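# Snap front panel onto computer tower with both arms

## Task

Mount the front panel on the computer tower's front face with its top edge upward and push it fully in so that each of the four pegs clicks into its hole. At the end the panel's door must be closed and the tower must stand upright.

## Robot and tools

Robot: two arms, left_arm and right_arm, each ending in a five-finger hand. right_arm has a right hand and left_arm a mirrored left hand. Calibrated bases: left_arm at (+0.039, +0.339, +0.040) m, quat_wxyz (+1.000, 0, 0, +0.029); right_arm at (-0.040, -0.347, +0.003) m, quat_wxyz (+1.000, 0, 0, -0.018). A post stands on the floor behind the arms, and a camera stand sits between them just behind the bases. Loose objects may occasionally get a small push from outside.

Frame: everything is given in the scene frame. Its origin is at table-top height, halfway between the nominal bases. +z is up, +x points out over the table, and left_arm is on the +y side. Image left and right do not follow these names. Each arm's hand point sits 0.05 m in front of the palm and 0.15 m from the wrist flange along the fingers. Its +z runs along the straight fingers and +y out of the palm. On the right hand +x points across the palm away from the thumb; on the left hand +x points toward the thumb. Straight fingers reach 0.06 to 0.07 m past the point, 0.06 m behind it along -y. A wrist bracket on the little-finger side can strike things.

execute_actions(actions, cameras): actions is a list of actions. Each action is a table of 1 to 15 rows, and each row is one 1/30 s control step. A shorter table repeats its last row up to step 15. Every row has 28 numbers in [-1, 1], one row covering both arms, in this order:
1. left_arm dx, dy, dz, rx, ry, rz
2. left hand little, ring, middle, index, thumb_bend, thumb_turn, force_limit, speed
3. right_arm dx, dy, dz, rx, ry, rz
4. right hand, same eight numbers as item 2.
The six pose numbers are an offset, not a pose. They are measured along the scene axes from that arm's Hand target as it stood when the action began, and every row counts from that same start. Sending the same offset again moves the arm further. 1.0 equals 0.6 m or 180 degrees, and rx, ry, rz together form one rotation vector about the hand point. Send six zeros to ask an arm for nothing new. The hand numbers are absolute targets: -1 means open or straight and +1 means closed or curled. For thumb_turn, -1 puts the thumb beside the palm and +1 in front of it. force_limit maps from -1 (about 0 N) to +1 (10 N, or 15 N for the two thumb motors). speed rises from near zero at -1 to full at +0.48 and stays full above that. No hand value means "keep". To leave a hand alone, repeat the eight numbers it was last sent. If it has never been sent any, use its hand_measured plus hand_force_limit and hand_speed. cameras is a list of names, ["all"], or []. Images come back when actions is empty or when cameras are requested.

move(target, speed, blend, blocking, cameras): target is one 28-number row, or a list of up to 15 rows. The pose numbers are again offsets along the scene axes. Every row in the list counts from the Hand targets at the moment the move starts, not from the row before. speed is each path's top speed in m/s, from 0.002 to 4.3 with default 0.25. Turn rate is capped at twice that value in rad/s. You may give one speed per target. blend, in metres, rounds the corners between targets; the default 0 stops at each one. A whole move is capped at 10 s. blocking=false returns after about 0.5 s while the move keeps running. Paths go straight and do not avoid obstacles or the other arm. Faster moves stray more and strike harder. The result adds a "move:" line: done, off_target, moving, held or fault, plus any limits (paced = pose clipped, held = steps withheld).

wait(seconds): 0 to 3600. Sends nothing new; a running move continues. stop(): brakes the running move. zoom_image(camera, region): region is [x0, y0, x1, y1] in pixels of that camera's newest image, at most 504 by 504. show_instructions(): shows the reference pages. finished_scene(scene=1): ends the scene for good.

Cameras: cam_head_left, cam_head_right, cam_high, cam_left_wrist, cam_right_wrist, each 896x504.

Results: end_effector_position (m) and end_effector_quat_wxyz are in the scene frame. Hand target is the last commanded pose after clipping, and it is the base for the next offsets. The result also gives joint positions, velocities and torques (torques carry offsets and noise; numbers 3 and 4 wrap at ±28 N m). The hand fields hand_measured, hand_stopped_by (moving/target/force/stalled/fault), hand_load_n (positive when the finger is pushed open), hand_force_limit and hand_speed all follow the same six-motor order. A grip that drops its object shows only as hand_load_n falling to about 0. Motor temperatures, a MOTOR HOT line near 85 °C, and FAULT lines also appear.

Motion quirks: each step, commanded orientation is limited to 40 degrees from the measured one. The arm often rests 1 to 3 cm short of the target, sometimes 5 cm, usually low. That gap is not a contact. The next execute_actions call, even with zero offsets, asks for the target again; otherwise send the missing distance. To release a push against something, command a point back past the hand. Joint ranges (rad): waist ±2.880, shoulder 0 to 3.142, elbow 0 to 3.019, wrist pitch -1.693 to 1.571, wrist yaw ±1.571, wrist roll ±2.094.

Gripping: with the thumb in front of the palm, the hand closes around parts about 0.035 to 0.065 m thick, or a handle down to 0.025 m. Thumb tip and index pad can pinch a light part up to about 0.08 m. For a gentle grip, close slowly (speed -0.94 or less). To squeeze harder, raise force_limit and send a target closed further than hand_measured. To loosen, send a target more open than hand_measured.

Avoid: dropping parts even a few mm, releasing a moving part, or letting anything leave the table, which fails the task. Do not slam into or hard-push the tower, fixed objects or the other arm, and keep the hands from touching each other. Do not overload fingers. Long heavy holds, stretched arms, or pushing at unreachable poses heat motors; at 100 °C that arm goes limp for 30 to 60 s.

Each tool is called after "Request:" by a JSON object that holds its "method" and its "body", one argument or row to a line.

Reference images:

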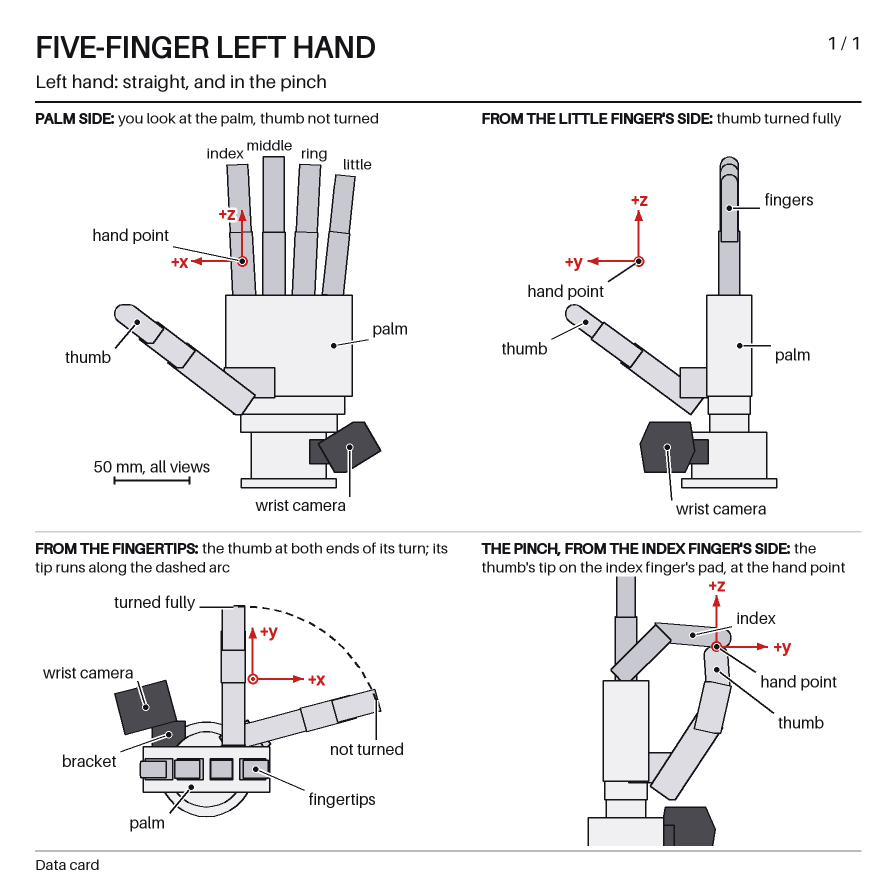

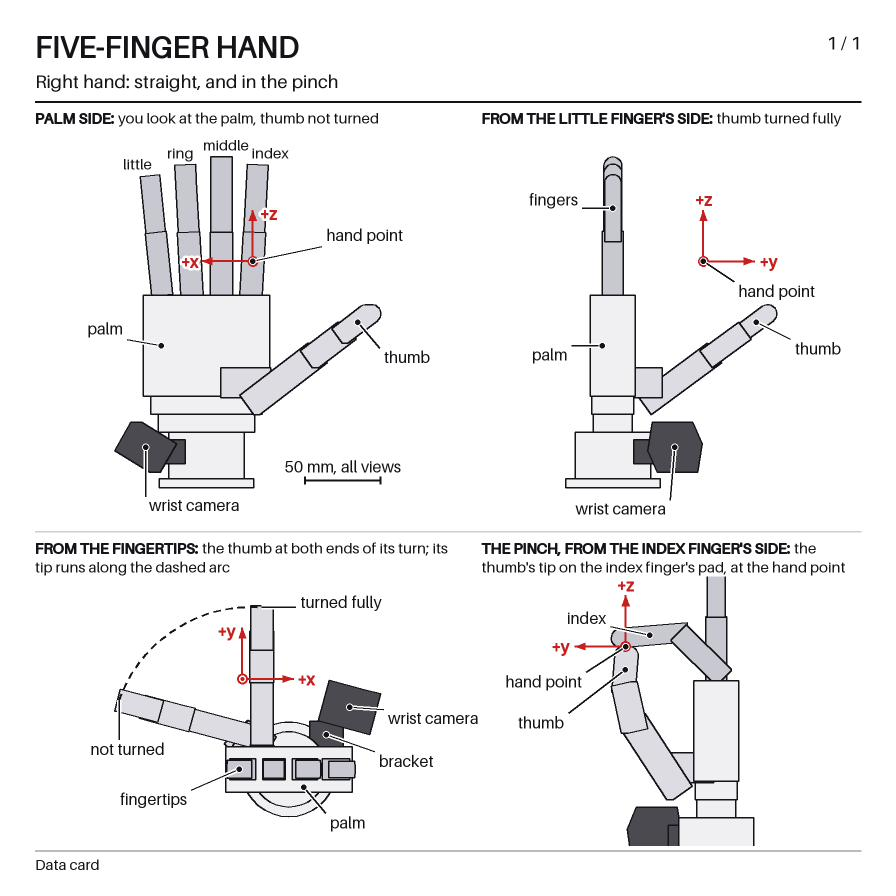

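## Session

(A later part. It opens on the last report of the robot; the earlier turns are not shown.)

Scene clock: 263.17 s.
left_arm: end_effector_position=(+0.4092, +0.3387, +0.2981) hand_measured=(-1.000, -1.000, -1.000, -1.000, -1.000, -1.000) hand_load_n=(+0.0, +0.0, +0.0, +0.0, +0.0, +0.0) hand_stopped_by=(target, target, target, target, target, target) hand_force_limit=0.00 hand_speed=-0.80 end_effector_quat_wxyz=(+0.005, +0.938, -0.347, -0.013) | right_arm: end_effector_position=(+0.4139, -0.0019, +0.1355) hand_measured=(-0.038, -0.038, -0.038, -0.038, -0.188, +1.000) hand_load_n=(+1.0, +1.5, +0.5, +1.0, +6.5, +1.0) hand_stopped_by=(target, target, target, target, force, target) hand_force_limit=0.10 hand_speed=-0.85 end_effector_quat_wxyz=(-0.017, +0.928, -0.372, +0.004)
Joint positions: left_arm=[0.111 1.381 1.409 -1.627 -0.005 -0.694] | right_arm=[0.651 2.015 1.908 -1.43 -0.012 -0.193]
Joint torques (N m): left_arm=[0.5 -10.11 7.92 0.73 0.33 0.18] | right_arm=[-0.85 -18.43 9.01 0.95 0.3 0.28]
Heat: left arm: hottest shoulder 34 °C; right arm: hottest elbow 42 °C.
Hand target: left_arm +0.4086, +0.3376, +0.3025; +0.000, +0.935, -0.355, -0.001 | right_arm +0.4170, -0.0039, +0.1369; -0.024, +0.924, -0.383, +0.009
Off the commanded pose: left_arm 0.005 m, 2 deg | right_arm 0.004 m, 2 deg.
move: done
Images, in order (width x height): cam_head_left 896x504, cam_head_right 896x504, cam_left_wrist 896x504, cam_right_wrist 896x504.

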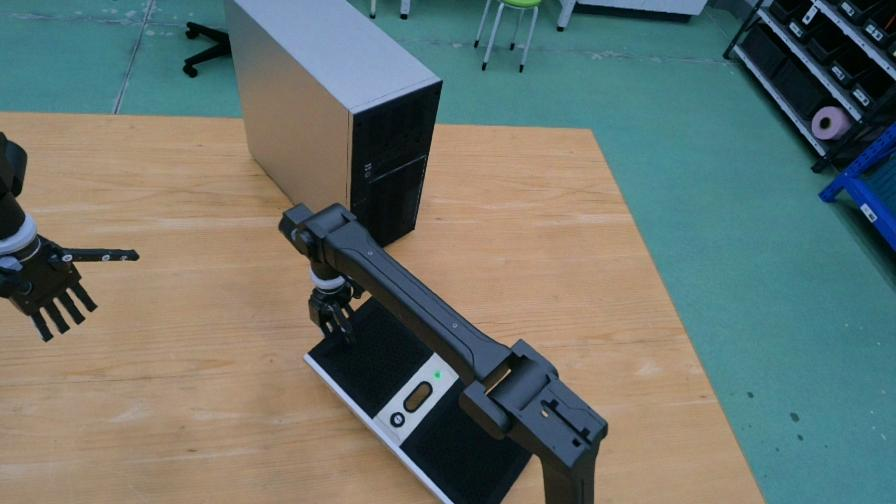

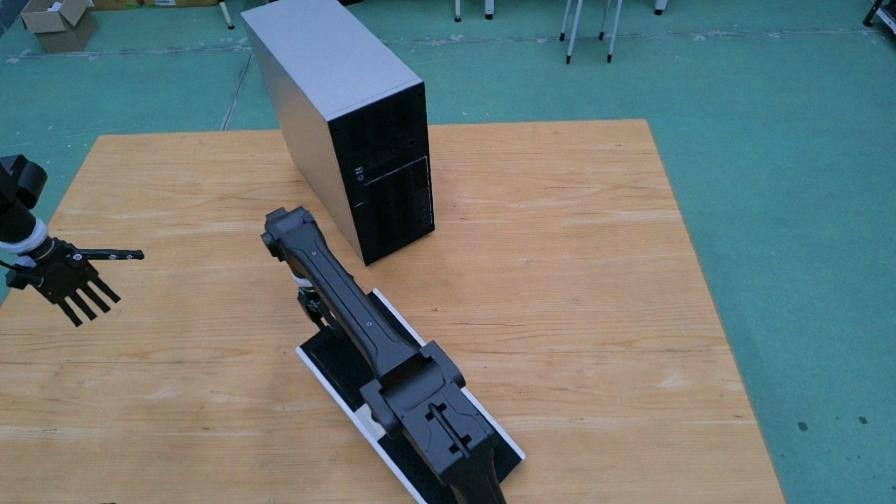

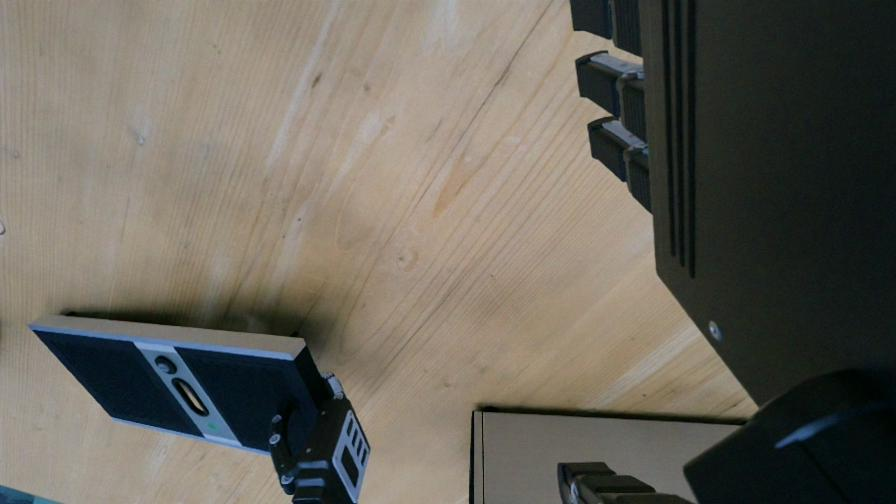

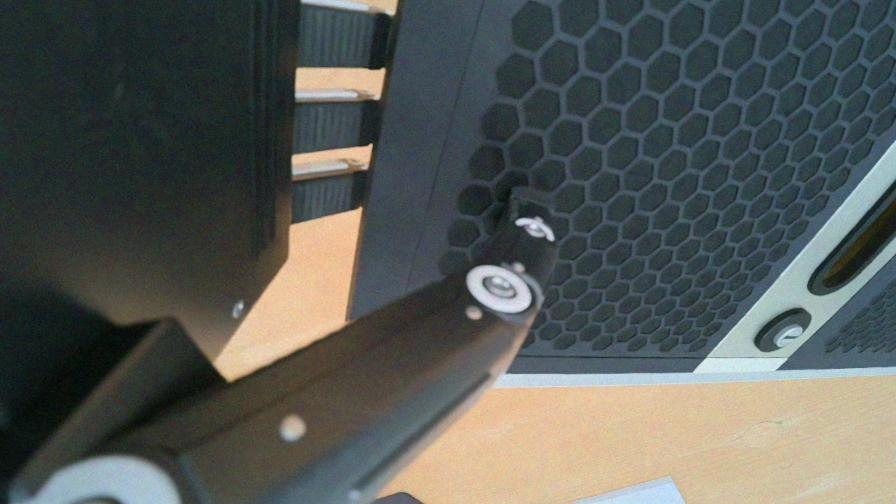

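Request:
{"method": "move", "body": {
  "target": [
    [0,0,0,0,0,0,-1,-1,-1,-1,-1,-1,0,-0.8,0.0267,-0.0135,0.132,0.0573,-0.0605,-0.0166,-0.037,-0.037,-0.037,-0.037,0.25,1,0.1,-0.85],
    [0,0,0,0,0,0,-1,-1,-1,-1,-1,-1,0,-0.8,0.06,-0.0468,0.260,0.1116,-0.1239,-0.0325,-0.037,-0.037,-0.037,-0.037,0.25,1,0.1,-0.85]
  ],
  "speed": 0.07,
  "blend": 0.02,
  "cameras": ["cam_right_wrist","cam_left_wrist","cam_head_left","cam_high"]
}}

Scene clock: 269.20 s.
left_arm: end_effector_position=(+0.4092, +0.3387, +0.2981) hand_measured=(-1.000, -1.000, -1.000, -1.000, -1.000, -1.000) hand_load_n=(+0.0, +0.0, +0.0, +0.0, +0.0, +0.0) hand_stopped_by=(target, target, target, target, target, target) hand_force_limit=0.00 hand_speed=-0.80 end_effector_quat_wxyz=(+0.005, +0.938, -0.347, -0.013) | right_arm: end_effector_position=(+0.4430, -0.0338, +0.2916) hand_measured=(-0.038, -0.038, -0.038, -0.038, -0.188, +1.000) hand_load_n=(+0.5, +1.5, +1.5, +4.0, +6.0, +1.0) hand_stopped_by=(target, target, target, target, force, target) hand_force_limit=0.10 hand_speed=-0.85 end_effector_quat_wxyz=(-0.239, +0.872, -0.412, +0.111)
Joint positions: left_arm=[0.111 1.381 1.409 -1.627 -0.005 -0.694] | right_arm=[0.544 1.645 1.769 -1.17 -0.094 -0.155]
Joint torques (N m): left_arm=[0.5 -9.99 7.92 0.76 0.34 0.18] | right_arm=[-0.97 -15.44 9.83 3.47 -0.08 0.1]
Heat: left arm: hottest shoulder 34 °C; right arm: hottest elbow 41 °C.
Hand target: left_arm +0.4086, +0.3376, +0.3025; +0.000, +0.935, -0.355, -0.001 | right_arm +0.4530, -0.0318, +0.2928; -0.256, +0.866, -0.413, +0.121
Off the commanded pose: left_arm 0.005 m, 2 deg | right_arm 0.010 m, 2 deg.
move: done
Images, in order (width x height): cam_head_left 896x504, cam_high 896x504, cam_left_wrist 896x504, cam_right_wrist 896x504.

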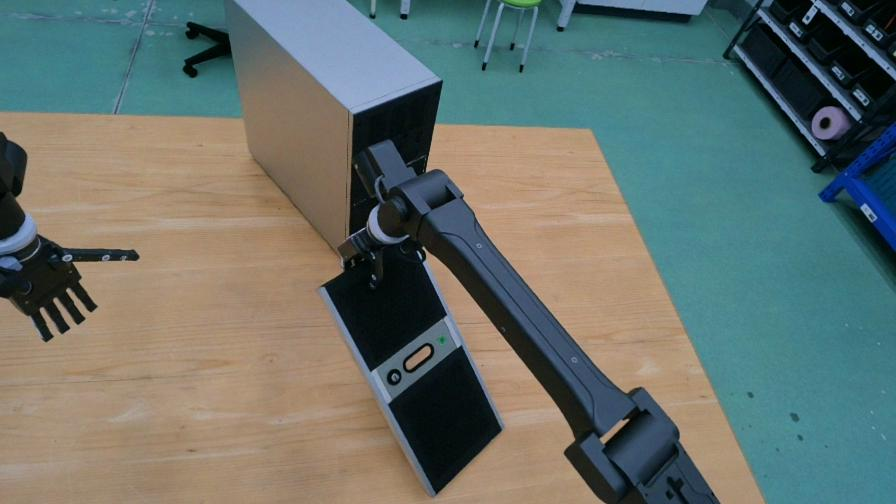

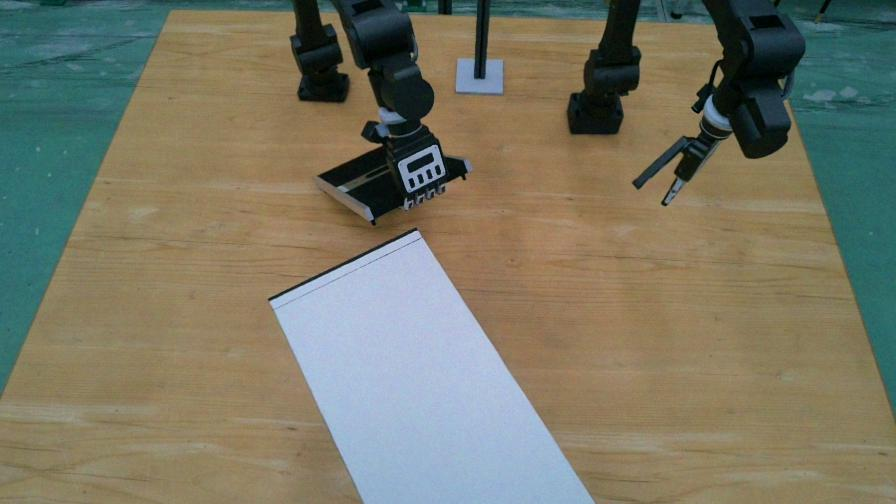

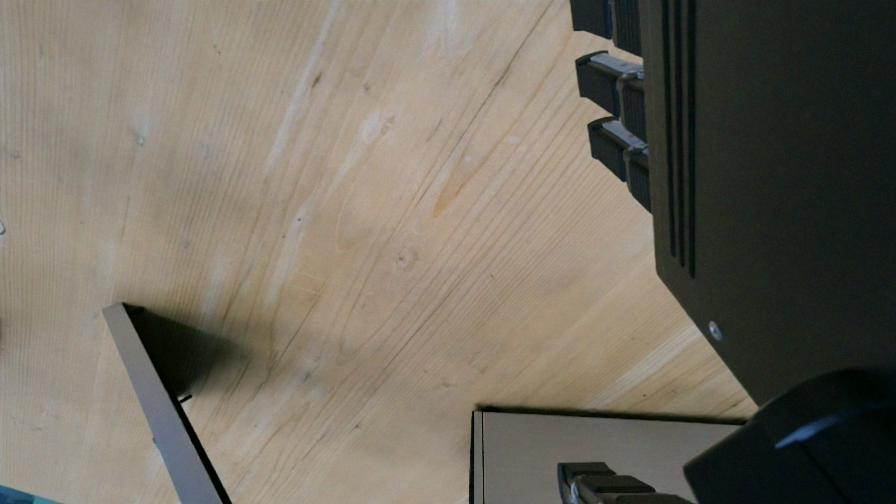

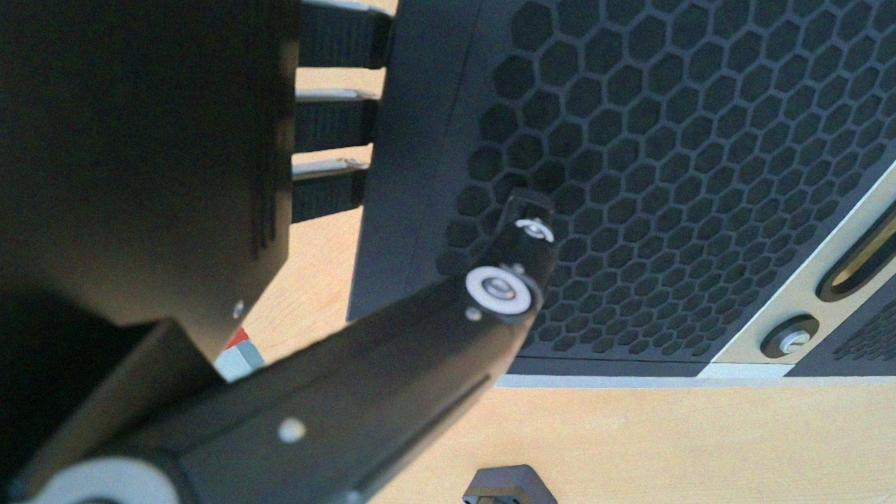

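Request:
{"method": "move", "body": {
  "target": [
    [0,0,0,0,0,0,-1,-1,-1,-1,-1,-1,0,-0.8,0.0583,-0.062,0.0937,0.0507,-0.0661,-0.0166,-0.037,-0.037,-0.037,-0.037,0.25,1,0.1,-0.85],
    [0,0,0,0,0,0,-1,-1,-1,-1,-1,-1,0,-0.8,0.125,-0.1453,0.1537,0.0980,-0.1349,-0.0325,-0.037,-0.037,-0.037,-0.037,0.25,1,0.1,-0.85]
  ],
  "speed": 0.07,
  "blend": 0.02,
  "cameras": ["all"]
}}

Scene clock: 275.83 s.
left_arm: end_effector_position=(+0.4092, +0.3387, +0.2981) hand_measured=(-1.000, -1.000, -1.000, -1.000, -1.000, -1.000) hand_load_n=(+0.0, +0.0, +0.0, +0.0, +0.0, +0.0) hand_stopped_by=(target, target, target, target, target, target) hand_force_limit=0.00 hand_speed=-0.80 end_effector_quat_wxyz=(+0.005, +0.938, -0.347, -0.013) | right_arm: end_effector_position=(+0.5198, -0.1182, +0.4122) hand_measured=(-0.038, -0.038, -0.038, -0.038, -0.188, +1.000) hand_load_n=(+0.0, +0.5, +2.5, +6.5, +7.5, +0.0) hand_stopped_by=(target, target, target, target, force, target) hand_force_limit=0.10 hand_speed=-0.85 end_effector_quat_wxyz=(-0.466, +0.747, -0.398, +0.259)
Joint positions: left_arm=[0.111 1.381 1.409 -1.627 -0.005 -0.694] | right_arm=[0.304 1.401 1.574 -0.639 -0.276 -0.153]
Joint torques (N m): left_arm=[0.5 -9.93 7.92 0.75 0.34 0.19] | right_arm=[-0.67 -9.35 8.64 3.36 -0.17 0.08]
Heat: left arm: hottest shoulder 34 °C; right arm: hottest elbow 41 °C.
Hand target: left_arm +0.4086, +0.3376, +0.3025; +0.000, +0.935, -0.355, -0.001 | right_arm +0.5280, -0.1191, +0.3850; -0.459, +0.750, -0.407, +0.249
Off the commanded pose: left_arm 0.005 m, 2 deg | right_arm 0.028 m, 2 deg.
move: off_target (right_arm)

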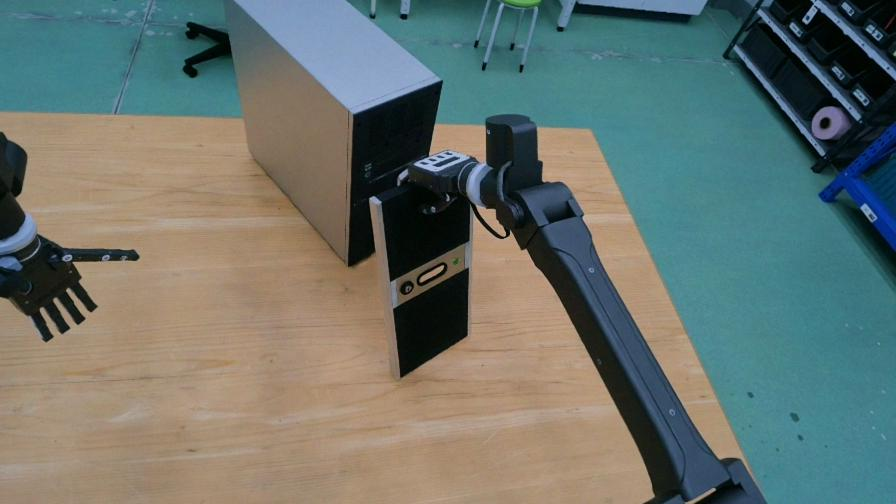

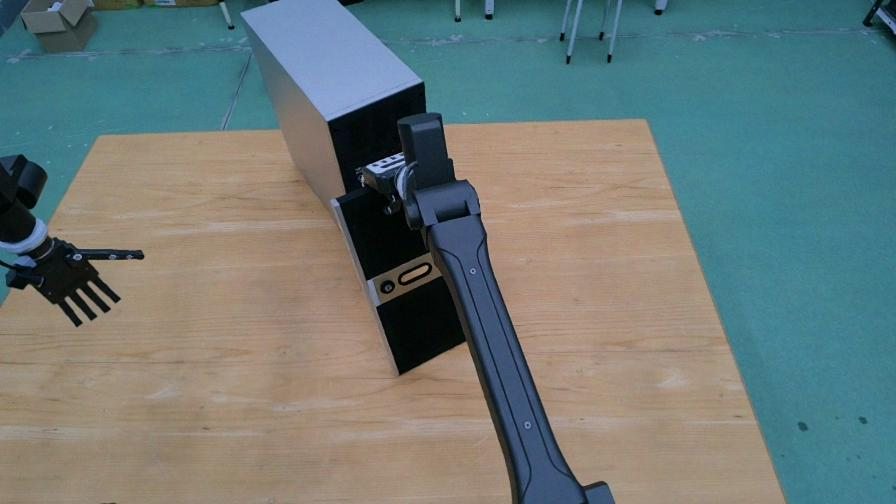

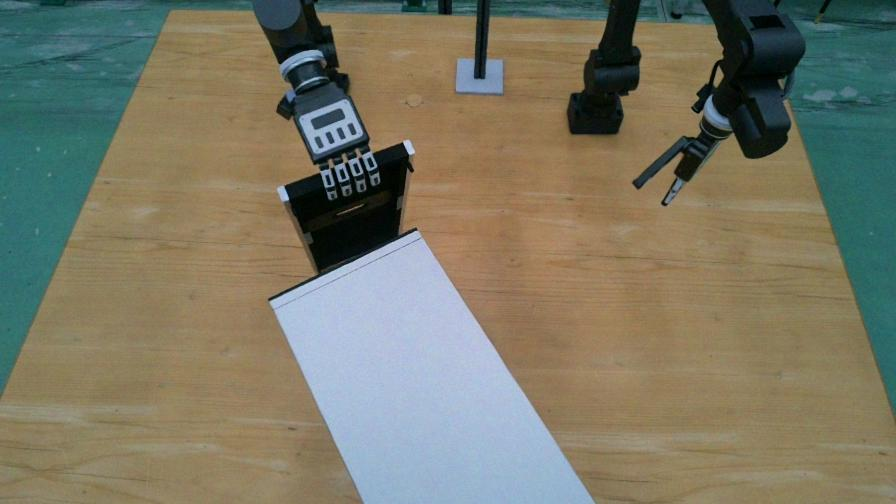

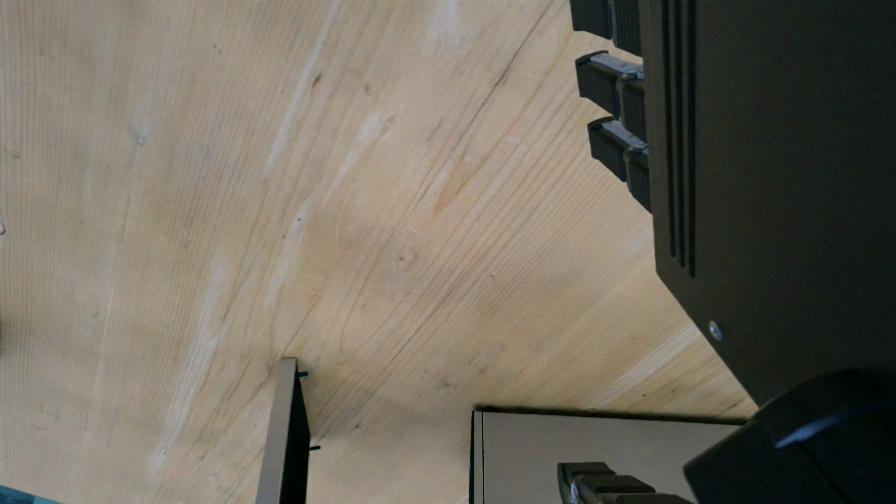

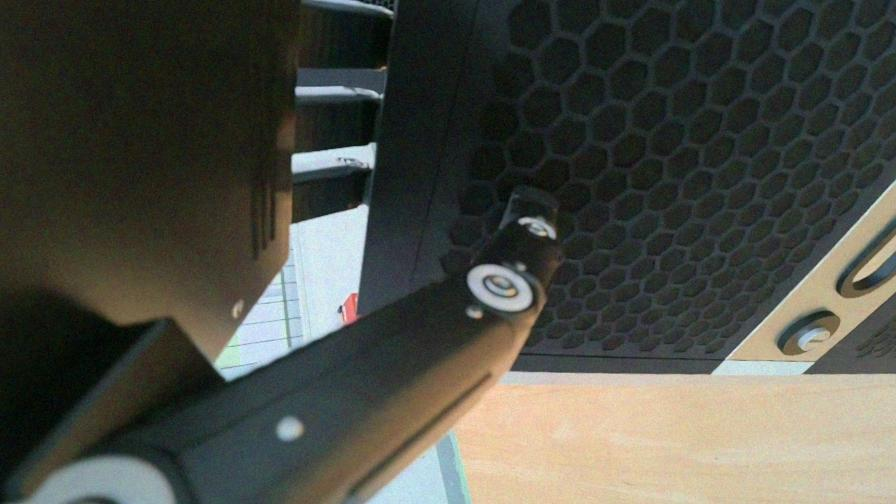

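Request:
{"method": "execute_actions", "body": {
  "actions": [
    [[0,0,0,0,0,0,-1,-1,-1,-1,-1,-1,0,-0.8,0,0,0,0,0,0,-0.037,-0.037,-0.037,-0.037,0.25,1,0.1,-0.85]]
  ],
  "cameras": []
}}

Request:
{"method": "zoom_image", "body": {
  "camera": "cam_head_left",
  "region": [300, 150, 550, 400]
}}

Scene clock: 277.57 s.
left_arm: end_effector_position=(+0.4092, +0.3387, +0.2981) hand_measured=(-1.000, -1.000, -1.000, -1.000, -1.000, -1.000) hand_load_n=(+0.0, -0.5, +0.0, +0.0, +0.0, +0.0) hand_stopped_by=(target, target, target, target, target, target) hand_force_limit=0.00 hand_speed=-0.80 end_effector_quat_wxyz=(+0.005, +0.938, -0.347, -0.013) | right_arm: end_effector_position=(+0.5198, -0.1182, +0.4122) hand_measured=(-0.038, -0.038, -0.038, -0.038, -0.188, +1.000) hand_load_n=(+0.0, +0.5, +2.5, +6.5, +7.5, +0.0) hand_stopped_by=(target, target, target, target, force, target) hand_force_limit=0.10 hand_speed=-0.85 end_effector_quat_wxyz=(-0.466, +0.747, -0.398, +0.259)
Joint positions: left_arm=[0.111 1.381 1.409 -1.627 -0.005 -0.694] | right_arm=[0.304 1.401 1.574 -0.639 -0.276 -0.153]
Joint torques (N m): left_arm=[0.67 -10.05 7.92 0.73 0.34 0.18] | right_arm=[-0.5 -9.47 8.44 3.07 -0.19 0.1]
Heat: left arm: hottest shoulder 34 °C; right arm: hottest elbow 41 °C.
Hand target: left_arm +0.4086, +0.3376, +0.3025; +0.000, +0.935, -0.355, -0.001 | right_arm +0.5280, -0.1191, +0.3850; -0.459, +0.750, -0.407, +0.249
Off the commanded pose: left_arm 0.005 m, 2 deg | right_arm 0.028 m, 2 deg.

Scaled by 2.016.
This view is cut from an older image: the scene may have changed since it was taken.

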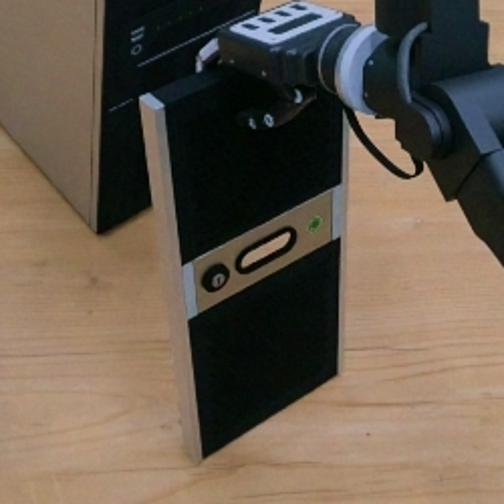

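Request:
{"method": "move", "body": {
  "target": [0,0,0,0,0,0,-1,-1,-1,-1,-1,-1,0,-0.8,0,0,0.035,0,0,0,-0.037,-0.037,-0.037,-0.037,0.25,1,0.1,-0.85],
  "speed": 0.05,
  "cameras": ["cam_head_left"]
}}

Scene clock: 278.93 s.
left_arm: end_effector_position=(+0.4092, +0.3387, +0.2981) hand_measured=(-1.000, -1.000, -1.000, -1.000, -1.000, -1.000) hand_load_n=(+0.0, +0.0, +0.0, +0.0, +0.0, +0.5) hand_stopped_by=(target, target, target, target, target, target) hand_force_limit=0.00 hand_speed=-0.80 end_effector_quat_wxyz=(+0.005, +0.938, -0.347, -0.013) | right_arm: end_effector_position=(+0.5183, -0.1186, +0.4122) hand_measured=(-0.038, -0.038, -0.038, -0.038, -0.188, +1.000) hand_load_n=(+0.5, +0.0, +2.0, +5.5, +7.5, +0.0) hand_stopped_by=(target, target, target, target, force, target) hand_force_limit=0.10 hand_speed=-0.85 end_effector_quat_wxyz=(-0.464, +0.748, -0.399, +0.256)
Joint positions: left_arm=[0.111 1.381 1.409 -1.627 -0.005 -0.694] | right_arm=[0.304 1.401 1.578 -0.65 -0.276 -0.153]
Joint torques (N m): left_arm=[0.67 -9.93 7.92 0.75 0.33 0.18] | right_arm=[-0.97 -9.29 13.76 1.26 -0.18 0.11]
Heat: left arm: hottest shoulder 34 °C; right arm: hottest elbow 41 °C.
Hand target: left_arm +0.4086, +0.3376, +0.3025; +0.000, +0.935, -0.355, -0.001 | right_arm +0.5280, -0.1191, +0.4059; -0.459, +0.750, -0.407, +0.249
Off the commanded pose: left_arm 0.005 m, 2 deg | right_arm 0.012 m, 1 deg.
move: off_target (right_arm)

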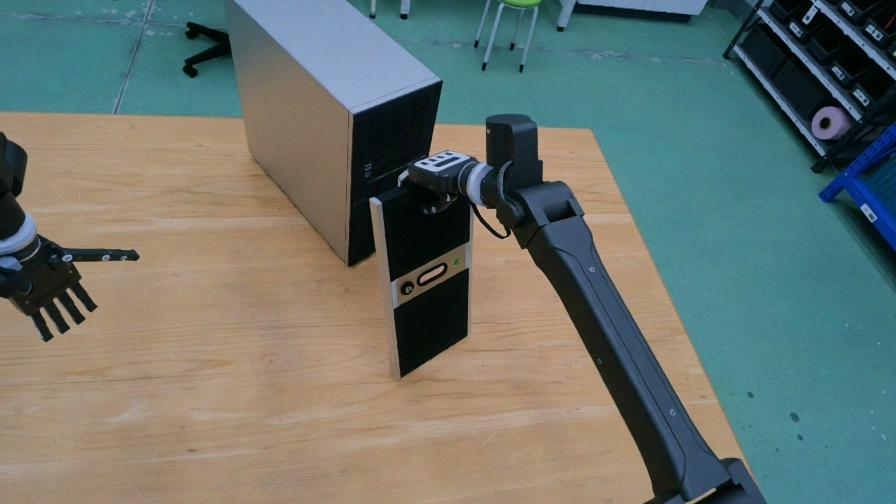

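Request:
{"method": "move", "body": {
  "target": [0,0,0,0,0,0,-1,-1,-1,-1,-1,-1,0,-0.8,0,0,0.025,0,0,0,-0.037,-0.037,-0.037,-0.037,0.25,1,0.1,-0.85],
  "speed": 0.05,
  "cameras": []
}}

Scene clock: 280.37 s.
left_arm: end_effector_position=(+0.4092, +0.3387, +0.2981) hand_measured=(-1.000, -1.000, -1.000, -1.000, -1.000, -1.000) hand_load_n=(+0.0, +0.0, +0.0, +0.0, +0.0, +0.0) hand_stopped_by=(target, target, target, target, target, target) hand_force_limit=0.00 hand_speed=-0.80 end_effector_quat_wxyz=(+0.005, +0.938, -0.347, -0.013) | right_arm: end_effector_position=(+0.5173, -0.1183, +0.4135) hand_measured=(-0.038, -0.038, -0.038, -0.038, -0.188, +1.000) hand_load_n=(+0.5, +0.0, +0.0, +3.5, +8.0, +0.0) hand_stopped_by=(target, target, target, target, force, target) hand_force_limit=0.10 hand_speed=-0.85 end_effector_quat_wxyz=(-0.458, +0.753, -0.403, +0.248)
Joint positions: left_arm=[0.111 1.381 1.409 -1.627 -0.005 -0.694] | right_arm=[0.304 1.412 1.604 -0.688 -0.279 -0.153]
Joint torques (N m): left_arm=[0.62 -9.99 7.9 0.75 0.33 0.18] | right_arm=[-1.55 -9.93 15.54 1.39 -0.08 0.12]
Heat: left arm: hottest shoulder 34 °C; right arm: hottest elbow 41 °C.
Hand target: left_arm +0.4086, +0.3376, +0.3025; +0.000, +0.935, -0.355, -0.001 | right_arm +0.5280, -0.1192, +0.4212; -0.459, +0.750, -0.407, +0.249
Off the commanded pose: left_arm 0.005 m, 2 deg | right_arm 0.013 m, 1 deg.
move: off_target (right_arm)

Request:
{"method": "move", "body": {
  "target": [0,0,0,0,0,0,-1,-1,-1,-1,-1,-1,0,-0.8,0,0,0.025,0,0,0,-0.037,-0.037,-0.037,-0.037,0.25,1,0.1,-0.85],
  "speed": 0.05,
  "cameras": ["cam_head_left"]
}}

Request:
{"method": "zoom_image", "body": {
  "camera": "cam_head_left",
  "region": [340, 150, 540, 400]
}}

Scene clock: 282.07 s.
left_arm: end_effector_position=(+0.4092, +0.3387, +0.2981) hand_measured=(-1.000, -1.000, -1.000, -1.000, -1.000, -1.000) hand_load_n=(+0.0, +0.0, +0.0, +0.0, +0.0, +0.0) hand_stopped_by=(target, target, target, target, target, target) hand_force_limit=0.00 hand_speed=-0.80 end_effector_quat_wxyz=(+0.005, +0.938, -0.347, -0.013) | right_arm: end_effector_position=(+0.5169, -0.1184, +0.4144) hand_measured=(-0.038, -0.038, -0.038, -0.038, -0.188, +1.000) hand_load_n=(+0.5, +0.0, +0.0, +2.0, +5.5, +0.0) hand_stopped_by=(target, target, target, target, force, target) hand_force_limit=0.10 hand_speed=-0.85 end_effector_quat_wxyz=(-0.449, +0.758, -0.408, +0.239)
Joint positions: left_arm=[0.111 1.381 1.409 -1.627 -0.005 -0.694] | right_arm=[0.304 1.428 1.638 -0.734 -0.279 -0.153]
Joint torques (N m): left_arm=[0.5 -10.05 7.91 0.77 0.33 0.18] | right_arm=[-0.44 -9.93 16.47 1.74 -0.07 0.08]
Heat: left arm: hottest shoulder 34 °C; right arm: hottest elbow 42 °C.
Hand target: left_arm +0.4086, +0.3376, +0.3025; +0.000, +0.935, -0.355, -0.001 | right_arm +0.5280, -0.1191, +0.4361; -0.459, +0.750, -0.407, +0.249
Off the commanded pose: left_arm 0.005 m, 2 deg | right_arm 0.025 m, 2 deg.
move: off_target (right_arm)

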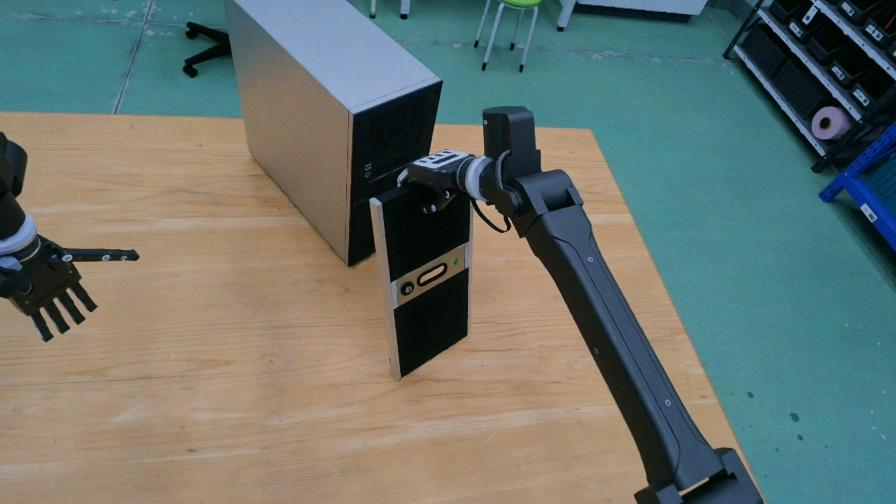

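Scaled by 2.016.

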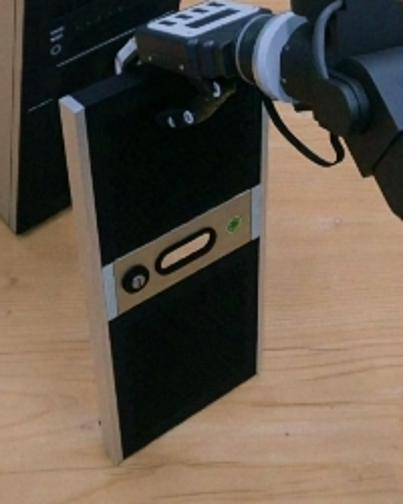

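Request:
{"method": "move", "body": {
  "target": [0,0,0,0,0,0,-1,-1,-1,-1,-1,-1,0,-0.8,0,0,0.02,0,0,0,-0.037,-0.037,-0.037,-0.037,0.25,1,0.1,-0.85],
  "speed": 0.05,
  "cameras": ["cam_right_wrist","cam_left_wrist"]
}}

Scene clock: 284.67 s.
left_arm: end_effector_position=(+0.4092, +0.3387, +0.2981) hand_measured=(-1.000, -1.000, -1.000, -1.000, -1.000, -1.000) hand_load_n=(+0.0, +0.0, +0.0, +0.0, +0.0, +0.0) hand_stopped_by=(target, target, target, target, target, target) hand_force_limit=0.00 hand_speed=-0.80 end_effector_quat_wxyz=(+0.005, +0.938, -0.347, -0.013) | right_arm: end_effector_position=(+0.5164, -0.1185, +0.4152) hand_measured=(-0.038, -0.038, -0.038, -0.038, -0.188, +1.000) hand_load_n=(+0.5, +0.0, +0.0, +2.0, +3.5, +0.0) hand_stopped_by=(target, target, target, target, force, target) hand_force_limit=0.10 hand_speed=-0.85 end_effector_quat_wxyz=(-0.442, +0.762, -0.412, +0.232)
Joint positions: left_arm=[0.111 1.381 1.409 -1.627 -0.005 -0.694] | right_arm=[0.304 1.441 1.666 -0.773 -0.279 -0.153]
Joint torques (N m): left_arm=[0.67 -9.93 7.91 0.75 0.34 0.18] | right_arm=[-0.32 -10.81 17.58 1.99 -0.08 0.13]
Heat: left arm: hottest shoulder 34 °C; right arm: hottest elbow 43 °C.
Hand target: left_arm +0.4086, +0.3376, +0.3025; +0.000, +0.935, -0.355, -0.001 | right_arm +0.5280, -0.1191, +0.4480; -0.459, +0.750, -0.407, +0.249
Off the commanded pose: left_arm 0.005 m, 2 deg | right_arm 0.035 m, 3 deg.
move: off_target (right_arm)
Images, in order (width x height): cam_left_wrist 896x504, cam_right_wrist 896x504.

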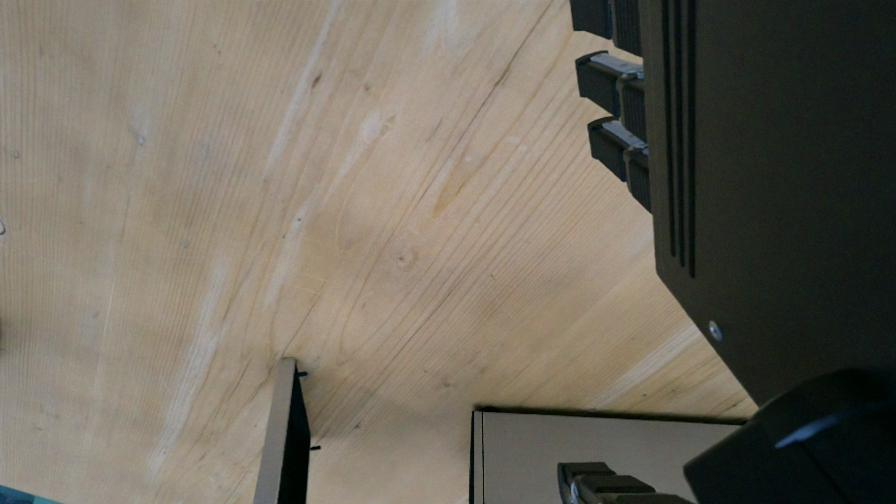

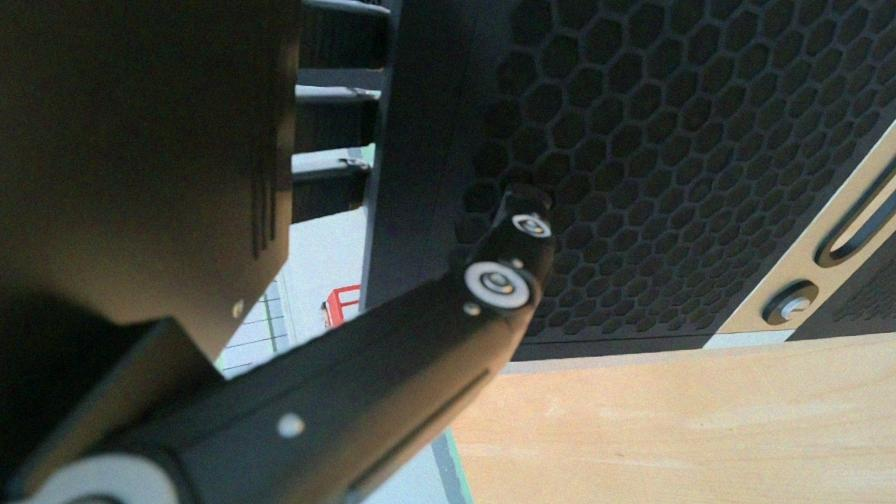

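Request:
{"method": "move", "body": {
  "target": [0,0,0,0,0,0,-1,-1,-1,-1,-1,-1,0,-0.8,0,0,0,0,0,0,-0.037,-0.037,-0.037,-0.037,0.35,1,0.4,-0.9],
  "speed": 0.05,
  "cameras": ["cam_right_wrist"]
}}

Scene clock: 289.20 s.
left_arm: end_effector_position=(+0.4092, +0.3387, +0.2981) hand_measured=(-1.000, -1.000, -1.000, -1.000, -1.000, -1.000) hand_load_n=(+0.5, +0.0, +0.0, +0.0, +0.0, +0.0) hand_stopped_by=(target, target, target, target, target, target) hand_force_limit=0.00 hand_speed=-0.80 end_effector_quat_wxyz=(+0.005, +0.938, -0.347, -0.013) | right_arm: end_effector_position=(+0.5163, -0.1185, +0.4150) hand_measured=(-0.038, -0.038, -0.038, -0.038, -0.108, +1.000) hand_load_n=(+1.0, +0.0, +0.0, +4.0, +10.5, +0.0) hand_stopped_by=(target, target, target, target, force, target) hand_force_limit=0.40 hand_speed=-0.90 end_effector_quat_wxyz=(-0.442, +0.762, -0.413, +0.232)
Joint positions: left_arm=[0.111 1.381 1.409 -1.627 -0.005 -0.694] | right_arm=[0.304 1.441 1.666 -0.773 -0.279 -0.153]
Joint torques (N m): left_arm=[0.67 -9.93 7.91 0.76 0.33 0.18] | right_arm=[-1.96 -9.23 17.62 1.81 -0.07 0.11]
Heat: left arm: hottest shoulder 34 °C; right arm: hottest elbow 44 °C.
Hand target: left_arm +0.4086, +0.3376, +0.3025; +0.000, +0.935, -0.355, -0.001 | right_arm +0.5279, -0.1191, +0.4480; -0.459, +0.750, -0.407, +0.249
Off the commanded pose: left_arm 0.005 m, 2 deg | right_arm 0.035 m, 3 deg.
move: done

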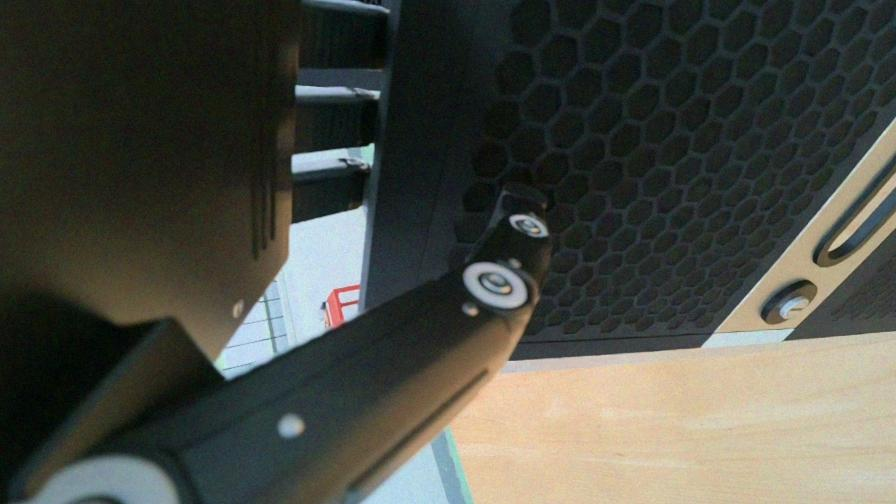

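Request:
{"method": "move", "body": {
  "target": [0,0,0,0,0,0,-1,-1,-1,-1,-1,-1,0,-0.8,0,0,0.025,0,0,0,-0.037,-0.037,-0.037,-0.037,0.35,1,0.4,-0.9],
  "speed": 0.05,
  "cameras": ["cam_head_left","cam_right_wrist"]
}}

Scene clock: 290.43 s.
left_arm: end_effector_position=(+0.4092, +0.3387, +0.2981) hand_measured=(-1.000, -1.000, -1.000, -1.000, -1.000, -1.000) hand_load_n=(+0.0, +0.0, +0.0, +0.0, +0.0, +0.0) hand_stopped_by=(target, target, target, target, target, target) hand_force_limit=0.00 hand_speed=-0.80 end_effector_quat_wxyz=(+0.005, +0.938, -0.347, -0.013) | right_arm: end_effector_position=(+0.5169, -0.1184, +0.4273) hand_measured=(-0.038, -0.038, -0.038, -0.038, -0.108, +1.000) hand_load_n=(+0.0, +0.5, +0.5, +1.5, +3.5, +0.0) hand_stopped_by=(target, target, target, target, force, target) hand_force_limit=0.40 hand_speed=-0.90 end_effector_quat_wxyz=(-0.441, +0.763, -0.414, +0.230)
Joint positions: left_arm=[0.111 1.381 1.409 -1.627 -0.005 -0.694] | right_arm=[0.304 1.454 1.715 -0.815 -0.279 -0.153]
Joint torques (N m): left_arm=[0.67 -9.88 7.94 0.75 0.34 0.19] | right_arm=[-1.38 -10.46 17.72 2.1 -0.05 0.14]
Heat: left arm: hottest shoulder 34 °C; right arm: hottest elbow 45 °C.
Hand target: left_arm +0.4086, +0.3376, +0.3025; +0.000, +0.935, -0.355, -0.001 | right_arm +0.5279, -0.1191, +0.4630; -0.459, +0.750, -0.407, +0.249
Off the commanded pose: left_arm 0.005 m, 2 deg | right_arm 0.037 m, 3 deg.
move: off_target (right_arm)

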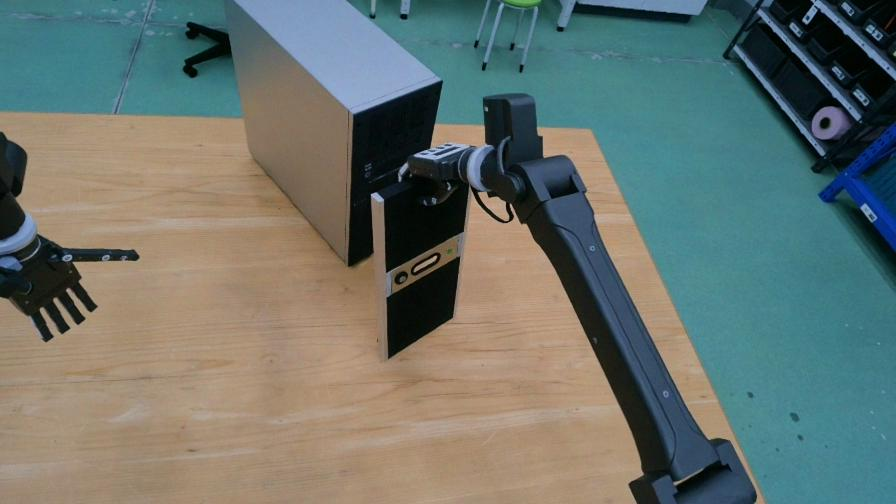

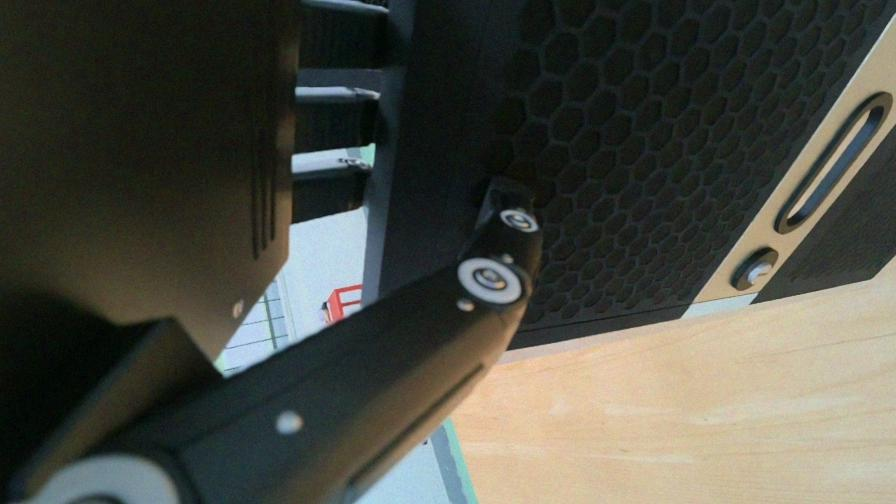

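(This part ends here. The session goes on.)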